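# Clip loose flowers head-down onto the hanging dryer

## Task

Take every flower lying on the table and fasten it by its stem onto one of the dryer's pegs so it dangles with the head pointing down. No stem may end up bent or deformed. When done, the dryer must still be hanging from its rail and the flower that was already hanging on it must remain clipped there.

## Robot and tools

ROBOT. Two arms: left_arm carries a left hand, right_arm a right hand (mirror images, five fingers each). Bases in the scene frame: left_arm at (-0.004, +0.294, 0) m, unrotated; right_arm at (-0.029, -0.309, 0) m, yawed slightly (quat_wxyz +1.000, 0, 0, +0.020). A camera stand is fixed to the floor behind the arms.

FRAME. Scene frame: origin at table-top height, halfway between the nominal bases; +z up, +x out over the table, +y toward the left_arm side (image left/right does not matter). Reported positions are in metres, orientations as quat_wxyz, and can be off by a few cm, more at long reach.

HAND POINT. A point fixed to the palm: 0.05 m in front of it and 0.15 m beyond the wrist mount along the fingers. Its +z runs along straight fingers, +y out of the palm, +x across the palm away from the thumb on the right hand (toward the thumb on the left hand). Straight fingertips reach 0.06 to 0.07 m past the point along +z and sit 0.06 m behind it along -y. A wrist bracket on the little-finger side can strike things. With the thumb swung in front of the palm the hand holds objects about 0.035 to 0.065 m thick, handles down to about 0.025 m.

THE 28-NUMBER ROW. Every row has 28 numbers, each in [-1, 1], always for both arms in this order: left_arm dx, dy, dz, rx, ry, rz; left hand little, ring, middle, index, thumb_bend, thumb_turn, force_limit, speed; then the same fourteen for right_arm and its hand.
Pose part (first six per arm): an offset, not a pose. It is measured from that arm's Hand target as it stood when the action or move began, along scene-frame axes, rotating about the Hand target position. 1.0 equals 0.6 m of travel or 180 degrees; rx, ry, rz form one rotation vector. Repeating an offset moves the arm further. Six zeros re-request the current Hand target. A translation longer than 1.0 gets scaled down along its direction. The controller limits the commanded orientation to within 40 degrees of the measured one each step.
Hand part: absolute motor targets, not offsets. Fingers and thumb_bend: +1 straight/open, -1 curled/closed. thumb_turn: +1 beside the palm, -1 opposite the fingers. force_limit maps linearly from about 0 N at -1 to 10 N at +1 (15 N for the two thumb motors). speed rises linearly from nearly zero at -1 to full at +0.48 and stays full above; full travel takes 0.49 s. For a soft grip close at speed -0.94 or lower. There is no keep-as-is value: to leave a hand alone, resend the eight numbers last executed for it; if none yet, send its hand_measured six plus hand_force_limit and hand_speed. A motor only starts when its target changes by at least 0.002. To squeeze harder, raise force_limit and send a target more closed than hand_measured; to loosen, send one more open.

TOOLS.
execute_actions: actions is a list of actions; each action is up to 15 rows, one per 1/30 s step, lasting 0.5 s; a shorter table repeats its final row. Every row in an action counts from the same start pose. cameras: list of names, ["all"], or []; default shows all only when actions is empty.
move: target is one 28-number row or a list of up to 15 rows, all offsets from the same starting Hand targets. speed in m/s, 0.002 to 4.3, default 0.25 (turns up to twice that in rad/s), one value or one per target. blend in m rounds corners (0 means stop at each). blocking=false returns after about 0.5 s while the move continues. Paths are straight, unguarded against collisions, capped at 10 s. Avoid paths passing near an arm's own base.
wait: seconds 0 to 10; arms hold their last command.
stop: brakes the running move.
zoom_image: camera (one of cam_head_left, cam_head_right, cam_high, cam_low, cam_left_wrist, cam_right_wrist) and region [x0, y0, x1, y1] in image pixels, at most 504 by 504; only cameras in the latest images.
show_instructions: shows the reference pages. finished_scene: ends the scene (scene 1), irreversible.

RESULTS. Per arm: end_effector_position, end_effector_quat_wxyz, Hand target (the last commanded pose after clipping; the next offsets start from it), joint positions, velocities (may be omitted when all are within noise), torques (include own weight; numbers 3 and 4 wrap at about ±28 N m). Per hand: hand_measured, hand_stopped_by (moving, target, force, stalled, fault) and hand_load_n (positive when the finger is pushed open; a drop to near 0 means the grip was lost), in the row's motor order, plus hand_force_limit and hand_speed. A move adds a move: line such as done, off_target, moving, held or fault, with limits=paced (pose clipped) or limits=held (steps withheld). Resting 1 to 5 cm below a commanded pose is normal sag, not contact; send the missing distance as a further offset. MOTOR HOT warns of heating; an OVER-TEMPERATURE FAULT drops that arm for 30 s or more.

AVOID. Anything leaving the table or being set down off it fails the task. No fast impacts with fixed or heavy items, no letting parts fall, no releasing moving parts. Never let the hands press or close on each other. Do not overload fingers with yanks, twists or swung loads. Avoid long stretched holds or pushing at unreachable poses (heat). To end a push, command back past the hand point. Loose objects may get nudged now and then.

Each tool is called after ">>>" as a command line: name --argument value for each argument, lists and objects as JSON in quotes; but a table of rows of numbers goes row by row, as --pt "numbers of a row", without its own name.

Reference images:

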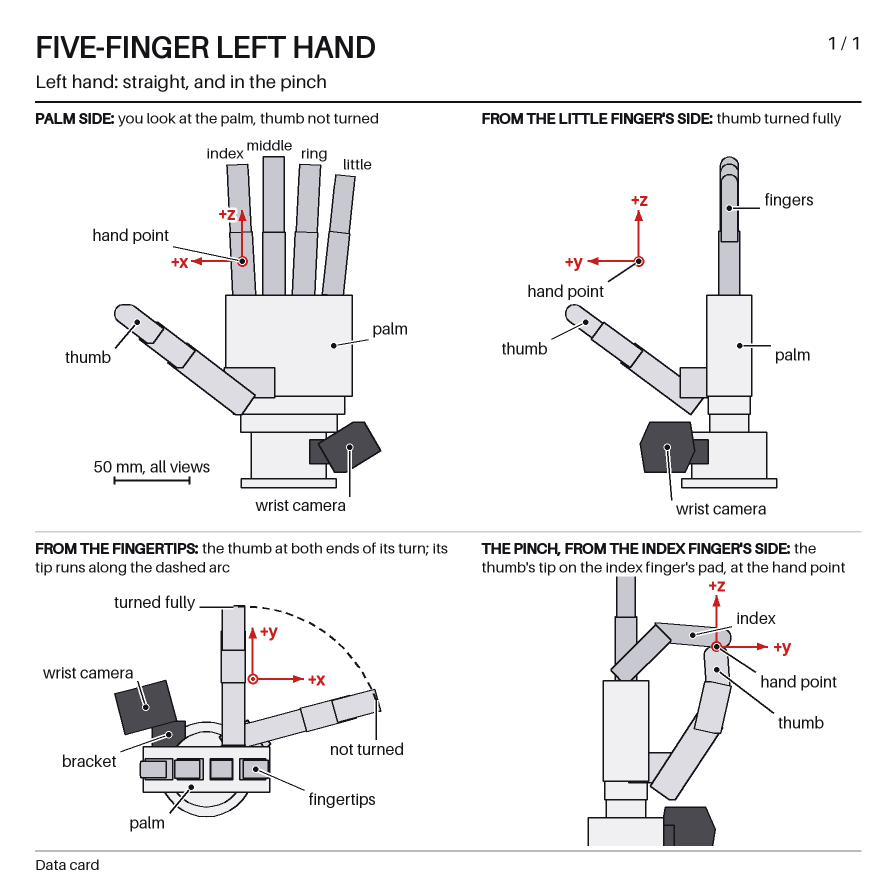

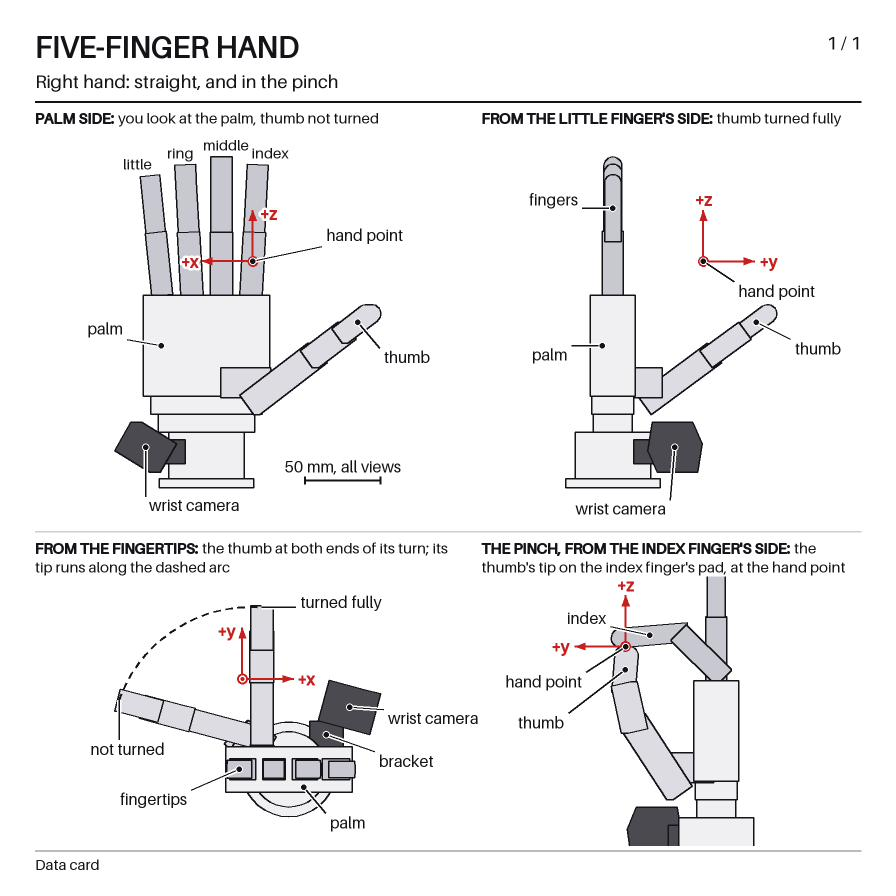

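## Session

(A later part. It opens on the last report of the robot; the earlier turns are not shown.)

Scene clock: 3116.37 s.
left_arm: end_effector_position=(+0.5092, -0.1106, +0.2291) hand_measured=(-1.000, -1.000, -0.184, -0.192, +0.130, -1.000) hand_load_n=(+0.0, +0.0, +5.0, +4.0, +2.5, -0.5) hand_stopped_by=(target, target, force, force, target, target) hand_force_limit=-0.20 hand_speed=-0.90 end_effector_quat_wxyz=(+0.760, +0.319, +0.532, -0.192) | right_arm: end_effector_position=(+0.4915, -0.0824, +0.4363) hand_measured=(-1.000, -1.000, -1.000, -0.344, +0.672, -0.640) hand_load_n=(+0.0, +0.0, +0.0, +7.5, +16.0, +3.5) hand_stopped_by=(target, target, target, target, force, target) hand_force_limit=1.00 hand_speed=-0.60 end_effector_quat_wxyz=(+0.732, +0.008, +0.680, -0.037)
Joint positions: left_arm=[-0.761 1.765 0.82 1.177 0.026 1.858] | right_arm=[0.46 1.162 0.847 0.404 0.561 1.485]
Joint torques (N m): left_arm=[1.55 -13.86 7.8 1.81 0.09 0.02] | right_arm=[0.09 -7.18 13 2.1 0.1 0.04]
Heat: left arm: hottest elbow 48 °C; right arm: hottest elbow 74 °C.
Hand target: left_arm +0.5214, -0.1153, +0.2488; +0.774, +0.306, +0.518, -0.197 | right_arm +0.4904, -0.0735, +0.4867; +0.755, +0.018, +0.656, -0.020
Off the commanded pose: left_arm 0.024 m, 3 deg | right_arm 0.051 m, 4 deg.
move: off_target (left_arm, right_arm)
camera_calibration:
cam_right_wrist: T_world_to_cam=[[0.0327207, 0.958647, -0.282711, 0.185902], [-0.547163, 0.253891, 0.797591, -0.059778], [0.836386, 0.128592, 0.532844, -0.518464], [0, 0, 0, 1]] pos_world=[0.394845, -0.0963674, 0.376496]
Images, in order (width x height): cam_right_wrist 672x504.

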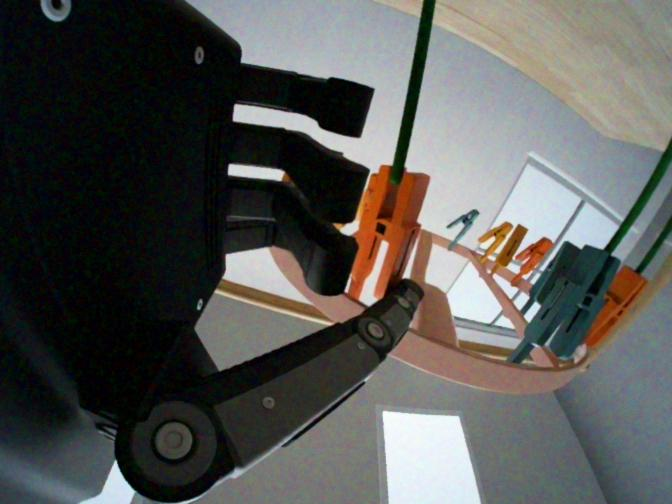

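>>> execute_actions --actions '[]' --cameras '["cam_left_wrist","cam_right_wrist","cam_head_left","cam_head_right"]'

>>> zoom_image --camera "cam_left_wrist" --region '[130, 0, 250, 120]'

>>> zoom_image --camera "cam_head_right" --region '[325, 160, 375, 210]'

>>> zoom_image --camera "cam_head_left" --region '[330, 160, 380, 210]'

Scene clock: 3128.07 s.
left_arm: end_effector_position=(+0.5092, -0.1106, +0.2291) hand_measured=(-1.000, -1.000, -0.184, -0.192, +0.130, -1.000) hand_load_n=(+0.0, +0.0, +5.5, +4.0, +3.0, -0.5) hand_stopped_by=(target, target, force, force, target, target) hand_force_limit=-0.20 hand_speed=-0.90 end_effector_quat_wxyz=(+0.760, +0.319, +0.532, -0.192) | right_arm: end_effector_position=(+0.4915, -0.0824, +0.4363) hand_measured=(-1.000, -1.000, -1.000, -0.344, +0.672, -0.640) hand_load_n=(+0.0, +0.0, +0.0, +7.5, +15.5, +3.5) hand_stopped_by=(target, target, target, target, force, target) hand_force_limit=1.00 hand_speed=-0.60 end_effector_quat_wxyz=(+0.732, +0.008, +0.680, -0.037)
Joint positions: left_arm=[-0.761 1.765 0.82 1.177 0.026 1.858] | right_arm=[0.46 1.162 0.847 0.404 0.561 1.485]
Joint velocities: within noise
Joint torques (N m): left_arm=[1.49 -13.8 7.82 1.83 0.09 0.02] | right_arm=[0.15 -7.24 13.04 1.96 0.04 0.04]
Heat: left arm: hottest elbow 49 °C; right arm: hottest elbow 74 °C.
Hand target: left_arm +0.5214, -0.1153, +0.2487; +0.774, +0.306, +0.518, -0.197 | right_arm +0.4904, -0.0735, +0.4867; +0.755, +0.018, +0.656, -0.020
Off the commanded pose: left_arm 0.024 m, 3 deg | right_arm 0.051 m, 4 deg.
camera_calibration:
cam_left_wrist: T_world_to_cam=[[-0.48604, -0.705783, -0.515398, 0.289546], [0.036128, 0.573013, -0.81875, 0.228861], [0.87319, -0.416565, -0.253008, -0.312765], [0, 0, 0, 1]] pos_world=[0.405566, -0.0570706, 0.257479]
cam_right_wrist: T_world_to_cam=[[0.0327207, 0.958647, -0.282711, 0.185902], [-0.547163, 0.253891, 0.797591, -0.059778], [0.836386, 0.128592, 0.532844, -0.518464], [0, 0, 0, 1]] pos_world=[0.394845, -0.0963674, 0.376496]
Images, in order (width x height): cam_head_left 672x504, cam_head_right 672x504, cam_left_wrist 672x504, cam_right_wrist 672x504.

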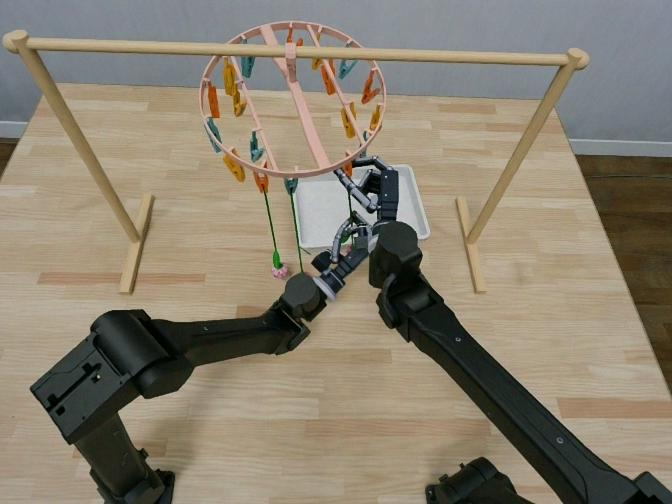

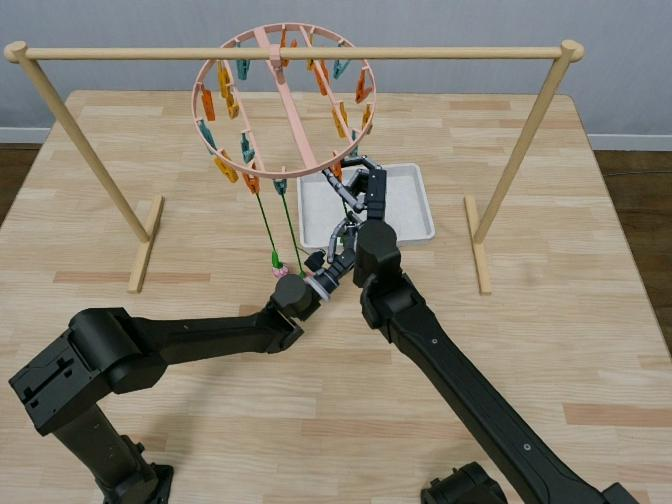

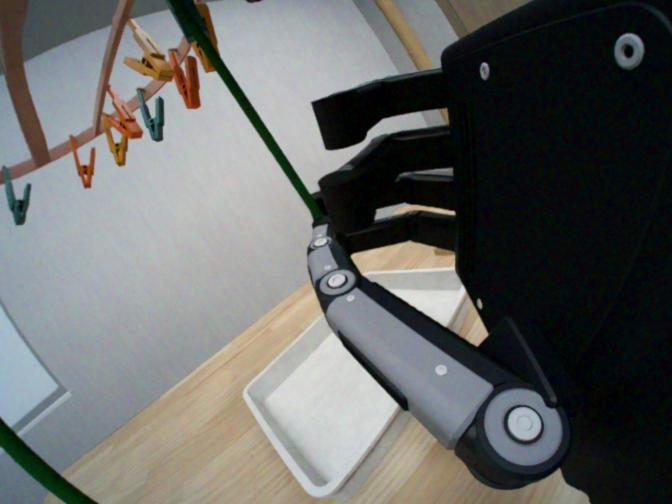

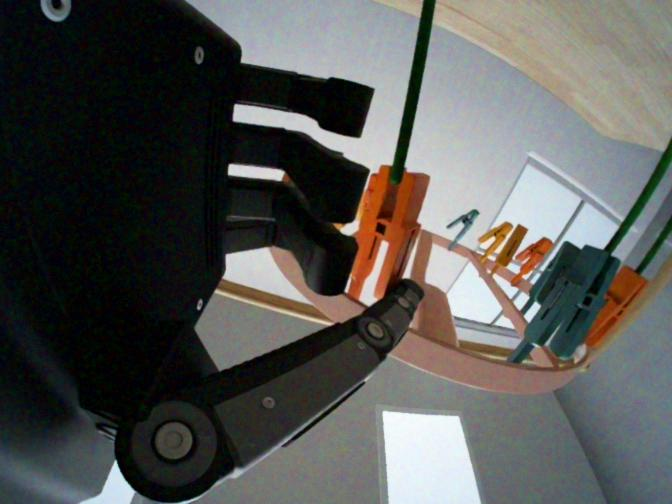

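Scaled by 4.200 from the camera's 672x504 image, which has a finer 960x720 frame.

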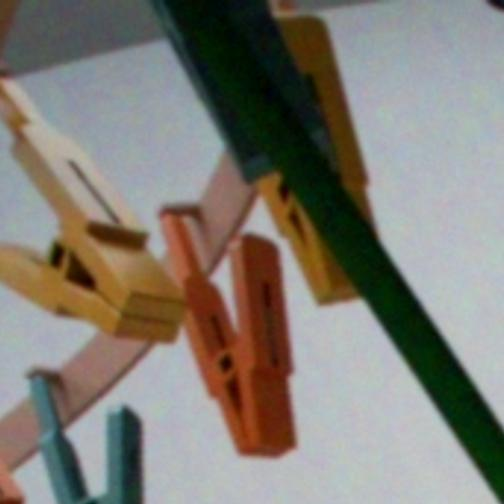

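Scaled by 10.080 from the camera's 672x504 image, which has a finer 960x720 frame.

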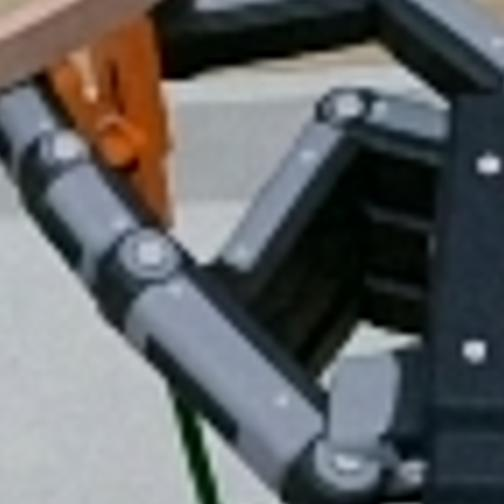

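Scaled by 10.080 from the camera's 672x504 image, which has a finer 960x720 frame.

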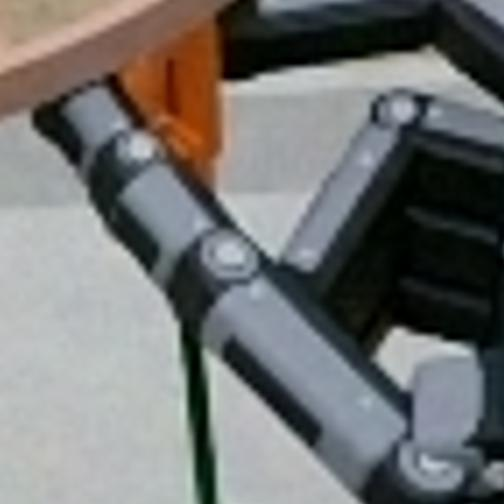

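>>> move --target '[0.0047,0.0035,0.0,0,0,0,-1,-1,-0.5,-0.5,0.13,-1,-0.2,-0.9,0,0,0,0,0,0,-1,-1,-1,-0.35,0.655,-0.64,1.0,-0.6]' --speed 0.03 --cameras '["cam_right_wrist"]'

>>> zoom_image --camera "cam_right_wrist" --region '[370, 150, 420, 200]'

Scene clock: 3143.43 s.
left_arm: end_effector_position=(+0.5114, -0.1082, +0.2291) hand_measured=(-1.000, -1.000, -0.184, -0.192, +0.130, -1.000) hand_load_n=(+0.0, +0.0, +5.0, +4.0, +3.0, -0.5) hand_stopped_by=(target, target, force, force, target, target) hand_force_limit=-0.20 hand_speed=-0.90 end_effector_quat_wxyz=(+0.760, +0.320, +0.532, -0.192) | right_arm: end_effector_position=(+0.4915, -0.0824, +0.4363) hand_measured=(-1.000, -1.000, -1.000, -0.344, +0.672, -0.640) hand_load_n=(+0.0, +0.0, +0.0, +7.5, +15.5, +3.5) hand_stopped_by=(target, target, target, target, force, target) hand_force_limit=1.00 hand_speed=-0.60 end_effector_quat_wxyz=(+0.732, +0.008, +0.680, -0.037)
Joint positions: left_arm=[-0.753 1.765 0.82 1.177 0.033 1.856] | right_arm=[0.46 1.162 0.847 0.404 0.561 1.485]
Joint torques (N m): left_arm=[1.55 -13.8 7.94 1.8 0.1 0.02] | right_arm=[0.73 -7.24 13.03 2.07 0.08 -0.02]
Heat: left arm: hottest elbow 49 °C; right arm: hottest elbow 74 °C.
Hand target: left_arm +0.5241, -0.1133, +0.2488; +0.774, +0.306, +0.518, -0.197 | right_arm +0.4904, -0.0735, +0.4867; +0.755, +0.018, +0.656, -0.020
Off the commanded pose: left_arm 0.024 m, 3 deg | right_arm 0.051 m, 4 deg.
move: off_target (left_arm, right_arm)
camera_calibration:
cam_right_wrist: T_world_to_cam=[[0.0327207, 0.958647, -0.282711, 0.185902], [-0.547163, 0.253891, 0.797591, -0.059778], [0.836386, 0.128592, 0.532844, -0.518464], [0, 0, 0, 1]] pos_world=[0.394845, -0.0963674, 0.376496]
Images, in order (width x height): cam_right_wrist 672x504.

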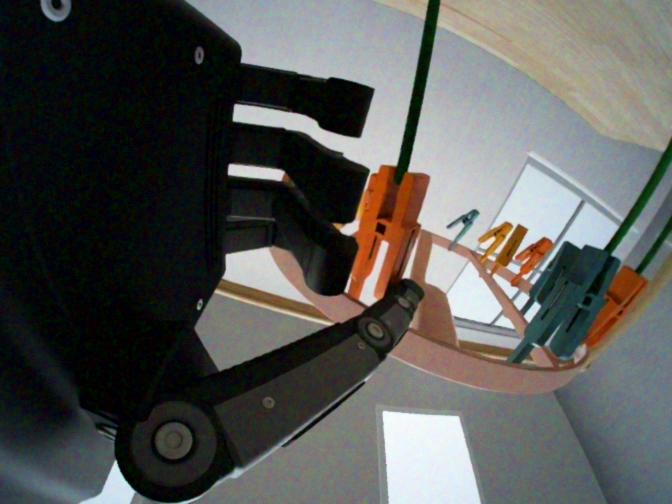

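Scaled by 10.080 from the camera's 672x504 image, which has a finer 960x720 frame.

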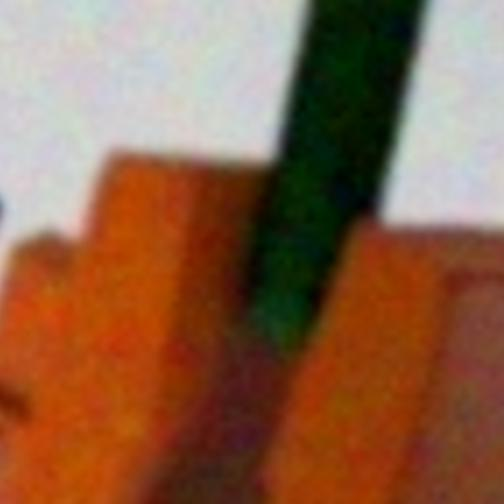

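>>> move --target '[0.0032,0.0038,0.0067,0,0,0,-1,-1,-0.5,-0.5,0.13,-1,-0.2,-0.9,0,0,0,0,0,0,-1,-1,-1,-0.35,0.655,-0.64,1.0,-0.6]' --speed 0.03 --cameras '["cam_right_wrist"]'

>>> zoom_image --camera "cam_right_wrist" --region '[370, 150, 420, 200]'

Scene clock: 3156.23 s.
left_arm: end_effector_position=(+0.5135, -0.1060, +0.2290) hand_measured=(-1.000, -1.000, -0.184, -0.192, +0.130, -1.000) hand_load_n=(+0.0, +0.0, +5.0, +4.0, +3.0, -0.5) hand_stopped_by=(target, target, force, force, target, target) hand_force_limit=-0.20 hand_speed=-0.90 end_effector_quat_wxyz=(+0.760, +0.319, +0.532, -0.192) | right_arm: end_effector_position=(+0.4915, -0.0824, +0.4363) hand_measured=(-1.000, -1.000, -1.000, -0.344, +0.672, -0.640) hand_load_n=(+0.0, +0.0, +0.0, +7.5, +15.5, +3.5) hand_stopped_by=(target, target, target, target, force, target) hand_force_limit=1.00 hand_speed=-0.60 end_effector_quat_wxyz=(+0.732, +0.008, +0.680, -0.037)
Joint positions: left_arm=[-0.747 1.765 0.82 1.177 0.039 1.854] | right_arm=[0.46 1.162 0.847 0.404 0.561 1.485]
Joint torques (N m): left_arm=[1.67 -14.62 7.99 1.37 0.09 0.03] | right_arm=[0.03 -7.59 13.01 1.92 0.09 0.11]
Heat: left arm: hottest elbow 50 °C; right arm: hottest elbow 74 °C.
Hand target: left_arm +0.5261, -0.1109, +0.2528; +0.774, +0.306, +0.518, -0.197 | right_arm +0.4904, -0.0735, +0.4867; +0.755, +0.018, +0.656, -0.020
Off the commanded pose: left_arm 0.027 m, 3 deg | right_arm 0.051 m, 4 deg.
move: off_target (left_arm, right_arm)
camera_calibration:
cam_right_wrist: T_world_to_cam=[[0.0327207, 0.958647, -0.282711, 0.185902], [-0.547163, 0.253891, 0.797591, -0.059778], [0.836386, 0.128592, 0.532844, -0.518464], [0, 0, 0, 1]] pos_world=[0.394845, -0.0963674, 0.376496]
Images, in order (width x height): cam_right_wrist 672x504.

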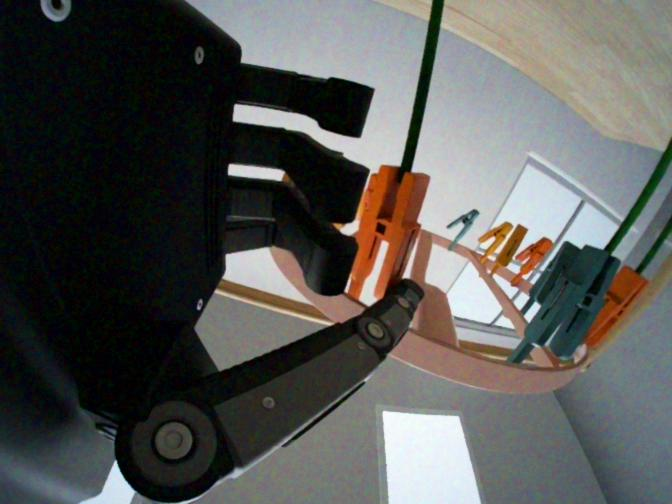

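Scaled by 10.080 from the camera's 672x504 image, which has a finer 960x720 frame.

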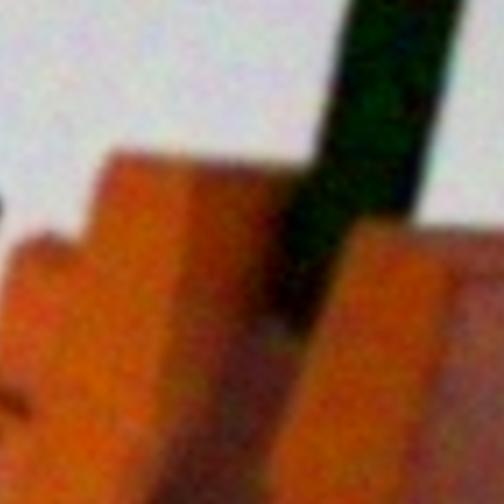

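>>> move --target '[-0.0052,0.0042,0.0133,0,0,0,-1,-1,-0.5,-0.5,0.13,-1,-0.2,-0.9,0,0,0,0,0,0,-1,-1,-1,-0.35,0.655,-0.64,1.0,-0.6]' --speed 0.03 --cameras '["cam_right_wrist"]'

>>> zoom_image --camera "cam_right_wrist" --region '[370, 150, 420, 200]'

Scene clock: 3167.83 s.
left_arm: end_effector_position=(+0.5139, -0.1065, +0.2256) hand_measured=(-1.000, -1.000, -0.184, -0.192, +0.130, -1.000) hand_load_n=(+0.0, +0.0, +5.5, +4.0, +3.0, -0.5) hand_stopped_by=(target, target, force, force, target, target) hand_force_limit=-0.20 hand_speed=-0.90 end_effector_quat_wxyz=(+0.756, +0.322, +0.537, -0.191) | right_arm: end_effector_position=(+0.4915, -0.0824, +0.4363) hand_measured=(-1.000, -1.000, -1.000, -0.344, +0.672, -0.640) hand_load_n=(+0.0, +0.0, +0.0, +7.5, +16.0, +3.5) hand_stopped_by=(target, target, target, target, force, target) hand_force_limit=1.00 hand_speed=-0.60 end_effector_quat_wxyz=(+0.732, +0.008, +0.680, -0.037)
Joint positions: left_arm=[-0.747 1.765 0.82 1.164 0.04 1.854] | right_arm=[0.46 1.162 0.847 0.404 0.561 1.485]
Joint torques (N m): left_arm=[1.49 -16.85 7.43 1.18 0.06 0.03] | right_arm=[0.5 -7.41 13.05 2.18 0.08 0.02]
Heat: left arm: hottest elbow 50 °C; right arm: hottest elbow 74 °C.
Hand target: left_arm +0.5230, -0.1084, +0.2608; +0.774, +0.306, +0.518, -0.197 | right_arm +0.4904, -0.0735, +0.4867; +0.755, +0.018, +0.656, -0.020
Off the commanded pose: left_arm 0.036 m, 4 deg | right_arm 0.051 m, 4 deg.
move: off_target (left_arm, right_arm)
camera_calibration:
cam_right_wrist: T_world_to_cam=[[0.0327207, 0.958647, -0.282711, 0.185902], [-0.547163, 0.253891, 0.797591, -0.059778], [0.836386, 0.128592, 0.532844, -0.518464], [0, 0, 0, 1]] pos_world=[0.394845, -0.0963674, 0.376496]
Images, in order (width x height): cam_right_wrist 672x504.

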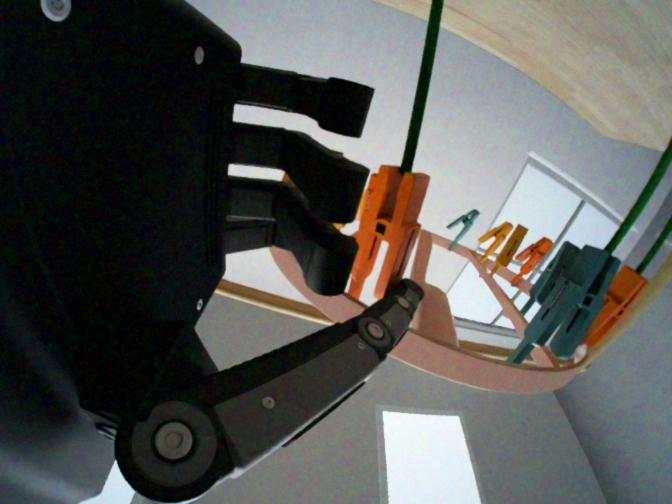

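Scaled by 10.080 from the camera's 672x504 image, which has a finer 960x720 frame.

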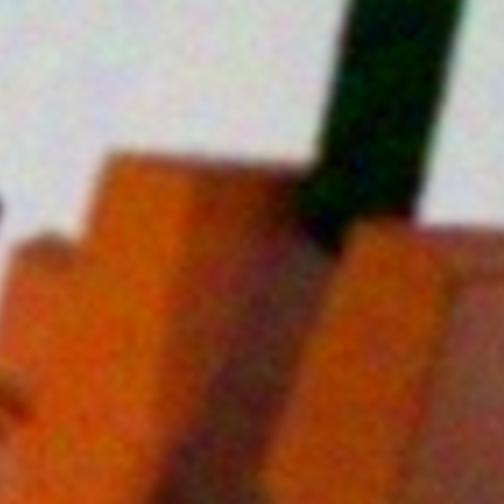

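>>> move --target '[0.0,0.0,0.01,0,0,0,-1,-1,-0.5,-0.5,0.13,-1,-0.2,-0.9,0,0,0,0,0,0,-1,-1,-1,-0.35,0.655,-0.64,1.0,-0.6]' --speed 0.03 --cameras '["cam_right_wrist"]'

>>> zoom_image --camera "cam_right_wrist" --region '[370, 150, 420, 200]'

Scene clock: 3173.47 s.
left_arm: end_effector_position=(+0.5136, -0.1061, +0.2292) hand_measured=(-1.000, -1.000, -0.184, -0.192, +0.130, -1.000) hand_load_n=(+0.0, +0.0, +5.0, +4.0, +3.0, -0.5) hand_stopped_by=(target, target, force, force, target, target) hand_force_limit=-0.20 hand_speed=-0.90 end_effector_quat_wxyz=(+0.755, +0.322, +0.538, -0.191) | right_arm: end_effector_position=(+0.4915, -0.0824, +0.4363) hand_measured=(-1.000, -1.000, -1.000, -0.344, +0.672, -0.640) hand_load_n=(+0.0, +0.0, +0.0, +7.5, +15.5, +3.5) hand_stopped_by=(target, target, target, target, force, target) hand_force_limit=1.00 hand_speed=-0.60 end_effector_quat_wxyz=(+0.732, +0.008, +0.680, -0.037)
Joint positions: left_arm=[-0.747 1.752 0.82 1.147 0.04 1.854] | right_arm=[0.46 1.162 0.847 0.404 0.561 1.485]
Joint torques (N m): left_arm=[1.49 -16.85 7.69 1.17 0.06 0.02] | right_arm=[0.21 -7.12 12.93 2.3 0.06 0.02]
Heat: left arm: hottest elbow 50 °C; right arm: hottest elbow 74 °C.
Hand target: left_arm +0.5230, -0.1083, +0.2669; +0.774, +0.306, +0.518, -0.197 | right_arm +0.4904, -0.0735, +0.4867; +0.755, +0.018, +0.656, -0.020
Off the commanded pose: left_arm 0.039 m, 4 deg | right_arm 0.051 m, 4 deg.
move: off_target (left_arm, right_arm)
camera_calibration:
cam_right_wrist: T_world_to_cam=[[0.0327207, 0.958647, -0.282711, 0.185902], [-0.547163, 0.253891, 0.797591, -0.059778], [0.836386, 0.128592, 0.532844, -0.518464], [0, 0, 0, 1]] pos_world=[0.394845, -0.0963674, 0.376496]
Images, in order (width x height): cam_right_wrist 672x504.

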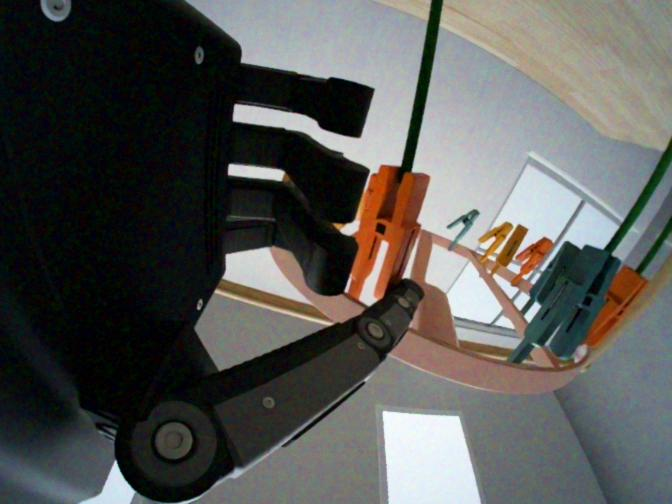

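Scaled by 10.080 from the camera's 672x504 image, which has a finer 960x720 frame.

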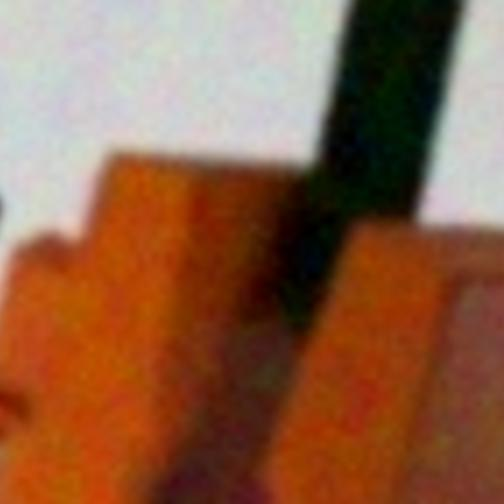

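>>> move --target '[0.0,0.0,0.005,0,0,0,-1,-1,-0.5,-0.5,0.13,-1,-0.2,-0.9,0,0,0,0,0,0,-1,-1,-1,-0.35,0.655,-0.64,1.0,-0.6]' --speed 0.03 --cameras '["cam_right_wrist","cam_head_left"]'

>>> zoom_image --camera "cam_right_wrist" --region '[370, 150, 420, 200]'

Scene clock: 3178.17 s.
left_arm: end_effector_position=(+0.5134, -0.1059, +0.2311) hand_measured=(-1.000, -1.000, -0.184, -0.192, +0.130, -1.000) hand_load_n=(+0.0, +0.0, +5.0, +4.0, +3.0, -0.5) hand_stopped_by=(target, target, force, force, target, target) hand_force_limit=-0.20 hand_speed=-0.90 end_effector_quat_wxyz=(+0.754, +0.323, +0.539, -0.191) | right_arm: end_effector_position=(+0.4915, -0.0824, +0.4363) hand_measured=(-1.000, -1.000, -1.000, -0.344, +0.672, -0.640) hand_load_n=(+0.0, +0.0, +0.0, +7.5, +15.5, +3.0) hand_stopped_by=(target, target, target, target, force, target) hand_force_limit=1.00 hand_speed=-0.60 end_effector_quat_wxyz=(+0.732, +0.008, +0.680, -0.037)
Joint positions: left_arm=[-0.747 1.745 0.82 1.139 0.04 1.854] | right_arm=[0.46 1.162 0.847 0.404 0.561 1.485]
Joint torques (N m): left_arm=[1.49 -16.85 7.82 1.17 0.07 0.03] | right_arm=[-0.03 -8.23 12.97 2.15 0.04 0.05]
Heat: left arm: hottest elbow 50 °C; right arm: hottest elbow 74 °C.
Hand target: left_arm +0.5230, -0.1084, +0.2698; +0.774, +0.306, +0.518, -0.197 | right_arm +0.4904, -0.0735, +0.4867; +0.755, +0.018, +0.656, -0.020
Off the commanded pose: left_arm 0.040 m, 4 deg | right_arm 0.051 m, 4 deg.
move: off_target (left_arm, right_arm)
camera_calibration:
cam_right_wrist: T_world_to_cam=[[0.0327207, 0.958647, -0.282711, 0.185902], [-0.547163, 0.253891, 0.797591, -0.059778], [0.836386, 0.128592, 0.532844, -0.518464], [0, 0, 0, 1]] pos_world=[0.394845, -0.0963674, 0.376496]
Images, in order (width x height): cam_head_left 672x504, cam_right_wrist 672x504.

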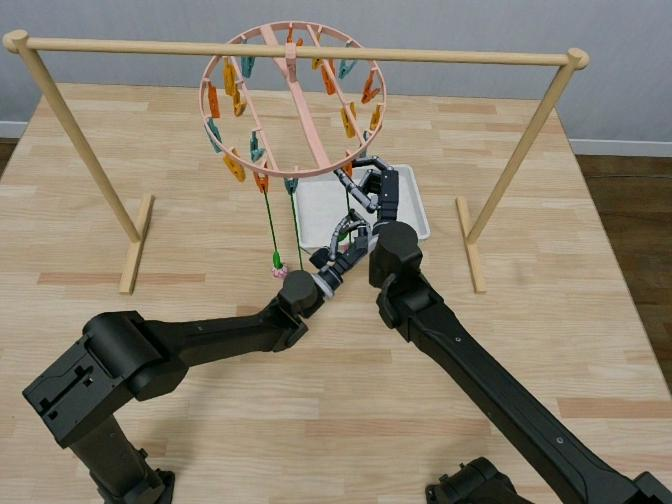

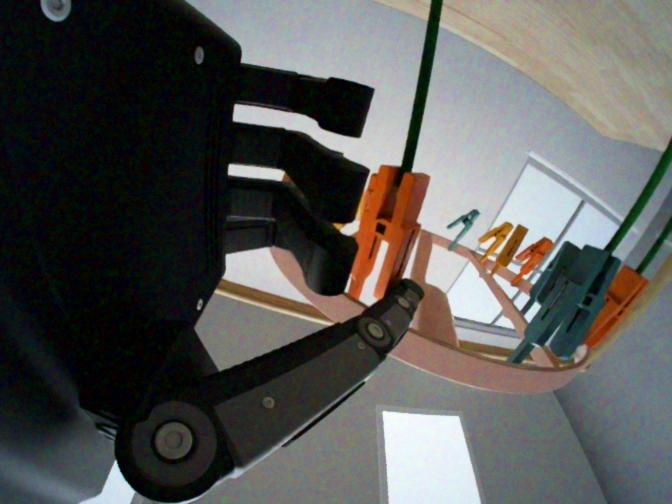

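Scaled by 10.080 from the camera's 672x504 image, which has a finer 960x720 frame.

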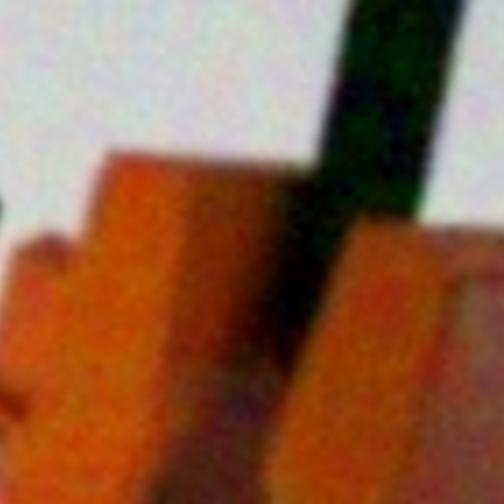

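>>> move --target '[0.0,0.0,0.0,0,0,0,-1,-1,-0.5,-0.5,0.13,-1,-0.2,-0.9,0,0,0,0,0,0,-1,-1,-1,-0.35,0.76,-0.64,1.0,-0.85]' --speed 0.03 --cameras '["cam_right_wrist"]'

>>> zoom_image --camera "cam_right_wrist" --region '[370, 150, 420, 200]'

Scene clock: 3184.53 s.
left_arm: end_effector_position=(+0.5133, -0.1059, +0.2315) hand_measured=(-1.000, -1.000, -0.184, -0.192, +0.130, -1.000) hand_load_n=(+0.0, +0.0, +5.0, +4.5, +2.5, -0.5) hand_stopped_by=(target, target, force, force, target, target) hand_force_limit=-0.20 hand_speed=-0.90 end_effector_quat_wxyz=(+0.755, +0.323, +0.539, -0.191) | right_arm: end_effector_position=(+0.4915, -0.0824, +0.4368) hand_measured=(-1.000, -1.000, -1.000, -0.344, +0.762, -0.640) hand_load_n=(+0.0, +0.0, +0.0, +2.0, +3.0, -1.0) hand_stopped_by=(target, target, target, target, target, target) hand_force_limit=1.00 hand_speed=-0.85 end_effector_quat_wxyz=(+0.733, +0.008, +0.680, -0.037)
Joint positions: left_arm=[-0.747 1.744 0.82 1.138 0.04 1.854] | right_arm=[0.46 1.162 0.848 0.404 0.561 1.485]
Joint torques (N m): left_arm=[1.49 -16.91 7.84 1.18 0.06 0.02] | right_arm=[0.67 -7.12 12.89 2.21 0.08 0.06]
Heat: left arm: hottest elbow 50 °C; right arm: hottest elbow 74 °C.
Hand target: left_arm +0.5230, -0.1084, +0.2698; +0.774, +0.306, +0.518, -0.197 | right_arm +0.4904, -0.0735, +0.4868; +0.755, +0.018, +0.656, -0.020
Off the commanded pose: left_arm 0.040 m, 4 deg | right_arm 0.051 m, 4 deg.
move: off_target (left_arm, right_arm)
camera_calibration:
cam_right_wrist: T_world_to_cam=[[0.0329634, 0.958726, -0.282415, 0.185716], [-0.547663, 0.253697, 0.79731, -0.0597827], [0.836049, 0.128386, 0.533422, -0.518878], [0, 0, 0, 1]] pos_world=[0.394945, -0.0962676, 0.376895]
Images, in order (width x height): cam_right_wrist 672x504.

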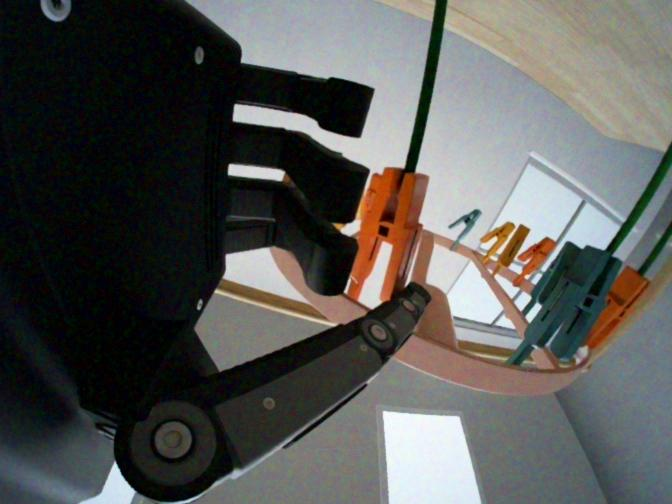

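Scaled by 10.080 from the camera's 672x504 image, which has a finer 960x720 frame.

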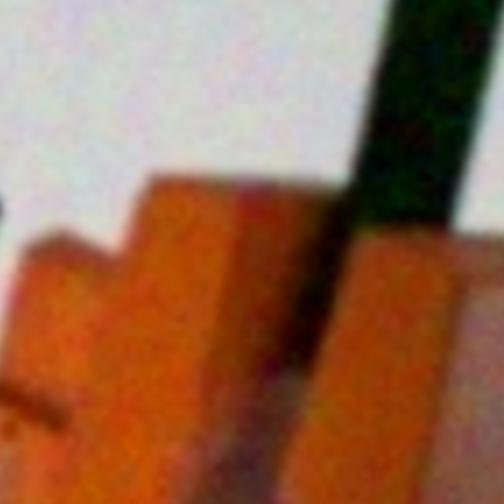

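>>> move --target '[0.0,0.0,0.0,0,0,0,-1,-1,-0.5,-0.5,0.13,-1,-0.2,-0.9,0,0,0,0,0,0,-1,-1,-1,-0.35,0.84,-0.64,1.0,-0.85]' --speed 0.03 --cameras '["cam_right_wrist"]'

>>> zoom_image --camera "cam_right_wrist" --region '[370, 150, 420, 200]'

>>> zoom_image --camera "cam_right_wrist" --region '[330, 130, 460, 320]'

Scene clock: 3189.60 s.
left_arm: end_effector_position=(+0.5134, -0.1059, +0.2312) hand_measured=(-1.000, -1.000, -0.184, -0.192, +0.130, -1.000) hand_load_n=(+0.0, +0.0, +5.0, +4.5, +3.0, -0.5) hand_stopped_by=(target, target, force, force, target, target) hand_force_limit=-0.20 hand_speed=-0.90 end_effector_quat_wxyz=(+0.754, +0.323, +0.539, -0.191) | right_arm: end_effector_position=(+0.4915, -0.0824, +0.4368) hand_measured=(-1.000, -1.000, -1.000, -0.346, +0.840, -0.640) hand_load_n=(+0.0, +0.0, +0.0, +0.0, +0.0, +0.0) hand_stopped_by=(target, target, target, target, target, target) hand_force_limit=1.00 hand_speed=-0.85 end_effector_quat_wxyz=(+0.733, +0.008, +0.680, -0.037)
Joint positions: left_arm=[-0.747 1.744 0.82 1.138 0.04 1.853] | right_arm=[0.46 1.162 0.848 0.404 0.561 1.485]
Joint torques (N m): left_arm=[1.55 -16.79 7.84 1.21 0.06 0.03] | right_arm=[0.73 -7.94 12.89 2.15 0.12 0.01]
Heat: left arm: hottest elbow 50 °C; right arm: hottest elbow 73 °C.
Hand target: left_arm +0.5230, -0.1084, +0.2698; +0.774, +0.306, +0.518, -0.197 | right_arm +0.4904, -0.0735, +0.4868; +0.755, +0.018, +0.656, -0.020
Off the commanded pose: left_arm 0.040 m, 4 deg | right_arm 0.051 m, 4 deg.
move: off_target (left_arm, right_arm)
camera_calibration:
cam_right_wrist: T_world_to_cam=[[0.0329634, 0.958726, -0.282415, 0.185716], [-0.547663, 0.253697, 0.79731, -0.0597827], [0.836049, 0.128386, 0.533422, -0.518878], [0, 0, 0, 1]] pos_world=[0.394945, -0.0962676, 0.376895]
Images, in order (width x height): cam_right_wrist 672x504.

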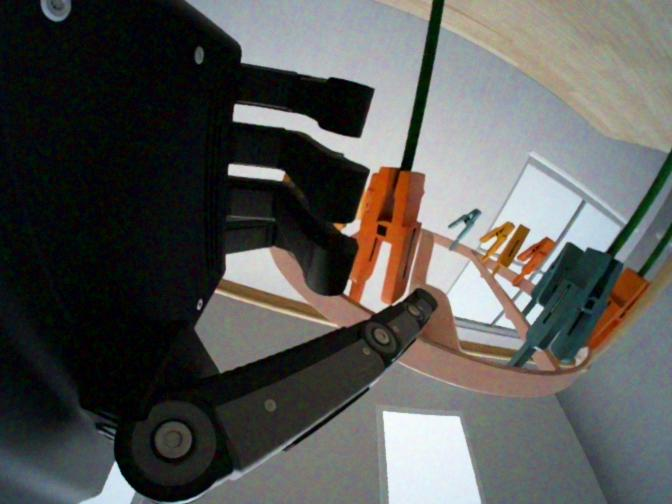

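Scaled by 10.080 from the camera's 672x504 image, which has a finer 960x720 frame.

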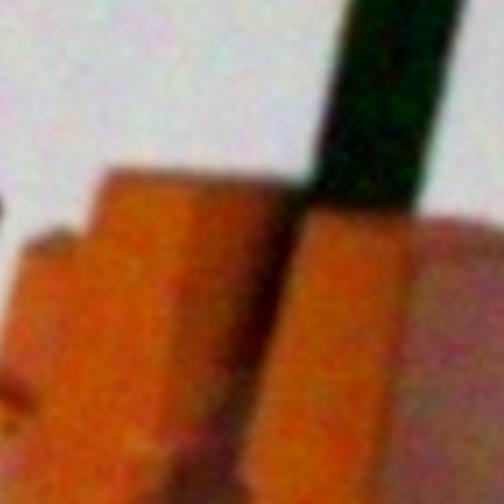

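Scaled by 2.653 from the camera's 672x504 image, which has a finer 960x720 frame.

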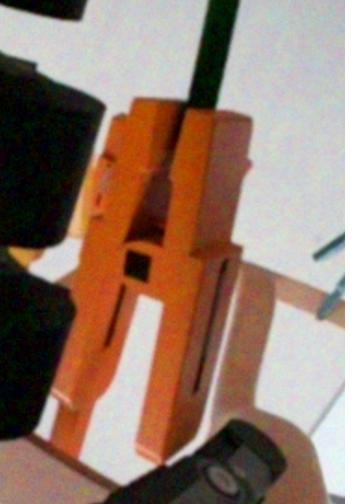

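>>> move --target '[0.0,0.0,0.0,0,0,0,-1,-1,-0.5,-0.5,0.13,-1,-0.2,-0.9,0,0,0,0,0,0,-1,-1,-1,-0.35,1.0,-0.64,1.0,-0.7]' --speed 0.03 --cameras '["cam_right_wrist","cam_head_left","cam_left_wrist"]'

>>> zoom_image --camera "cam_right_wrist" --region '[330, 130, 460, 320]'

>>> zoom_image --camera "cam_head_left" --region '[310, 150, 400, 260]'

Scene clock: 3196.20 s.
left_arm: end_effector_position=(+0.5133, -0.1059, +0.2315) hand_measured=(-1.000, -1.000, -0.184, -0.192, +0.130, -1.000) hand_load_n=(+0.0, +0.0, +5.0, +4.0, +3.0, -0.5) hand_stopped_by=(target, target, force, force, target, target) hand_force_limit=-0.20 hand_speed=-0.90 end_effector_quat_wxyz=(+0.754, +0.323, +0.539, -0.191) | right_arm: end_effector_position=(+0.4915, -0.0824, +0.4368) hand_measured=(-1.000, -1.000, -1.000, -0.346, +1.000, -0.640) hand_load_n=(+0.0, +0.0, +0.0, +0.0, +0.0, -0.5) hand_stopped_by=(target, target, target, target, target, target) hand_force_limit=1.00 hand_speed=-0.70 end_effector_quat_wxyz=(+0.733, +0.008, +0.680, -0.037)
Joint positions: left_arm=[-0.747 1.744 0.82 1.138 0.04 1.853] | right_arm=[0.46 1.162 0.848 0.404 0.561 1.485]
Joint torques (N m): left_arm=[1.49 -16.79 7.83 1.21 0.06 0.03] | right_arm=[0.73 -8.41 13.08 2.07 0.07 0.04]
Heat: left arm: hottest elbow 50 °C; right arm: hottest elbow 72 °C.
Hand target: left_arm +0.5230, -0.1083, +0.2700; +0.774, +0.306, +0.518, -0.197 | right_arm +0.4904, -0.0735, +0.4868; +0.755, +0.018, +0.656, -0.020
Off the commanded pose: left_arm 0.040 m, 4 deg | right_arm 0.051 m, 4 deg.
move: off_target (left_arm, right_arm)
camera_calibration:
cam_left_wrist: T_world_to_cam=[[-0.493653, -0.699452, -0.516791, 0.300978], [0.0244013, 0.582871, -0.812198, 0.233558], [0.869316, -0.413555, -0.270669, -0.307466], [0, 0, 0, 1]] pos_world=[0.410165, -0.0527688, 0.262017]
cam_right_wrist: T_world_to_cam=[[0.0329634, 0.958726, -0.282415, 0.185716], [-0.547663, 0.253697, 0.79731, -0.0597827], [0.836049, 0.128386, 0.533422, -0.518878], [0, 0, 0, 1]] pos_world=[0.394945, -0.0962676, 0.376895]
Images, in order (width x height): cam_head_left 672x504, cam_left_wrist 672x504, cam_right_wrist 672x504.

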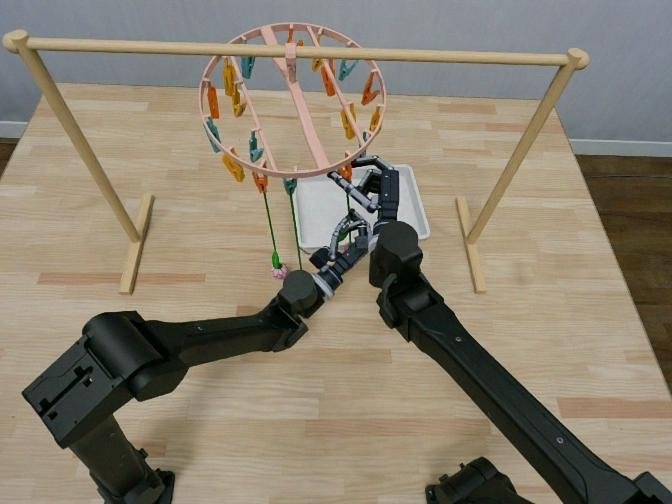

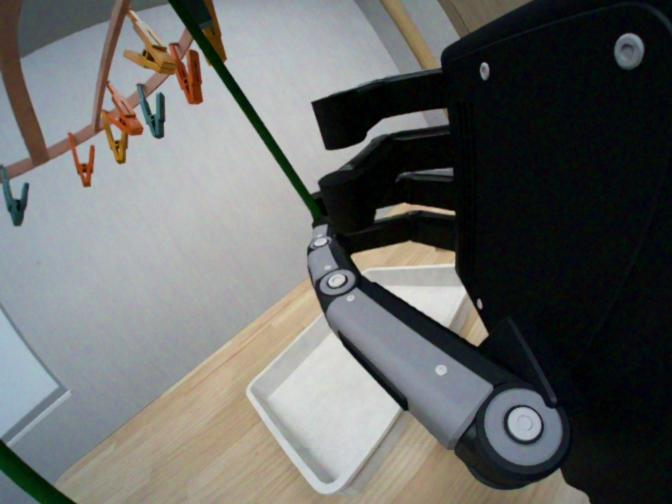

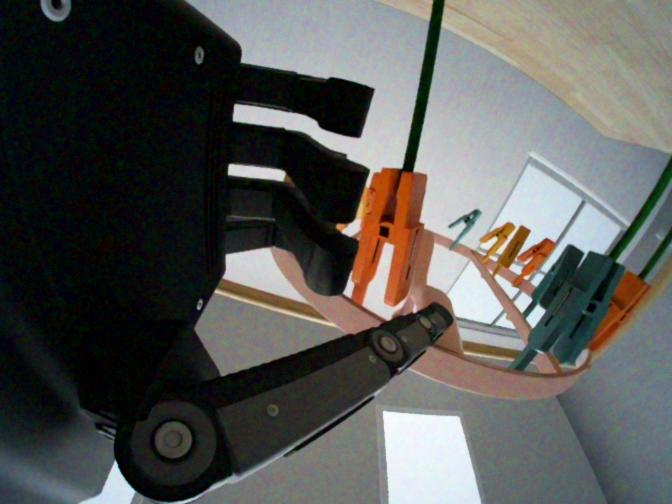

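Scaled by 2.653 from the camera's 672x504 image, which has a finer 960x720 frame.

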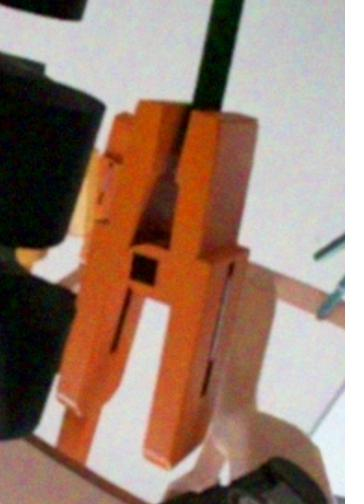

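Scaled by 4.582 from the camera's 672x504 image, which has a finer 960x720 frame.

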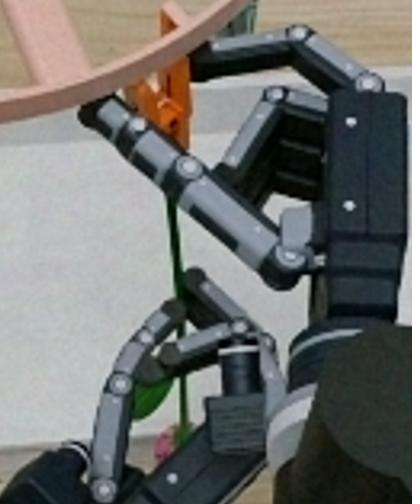

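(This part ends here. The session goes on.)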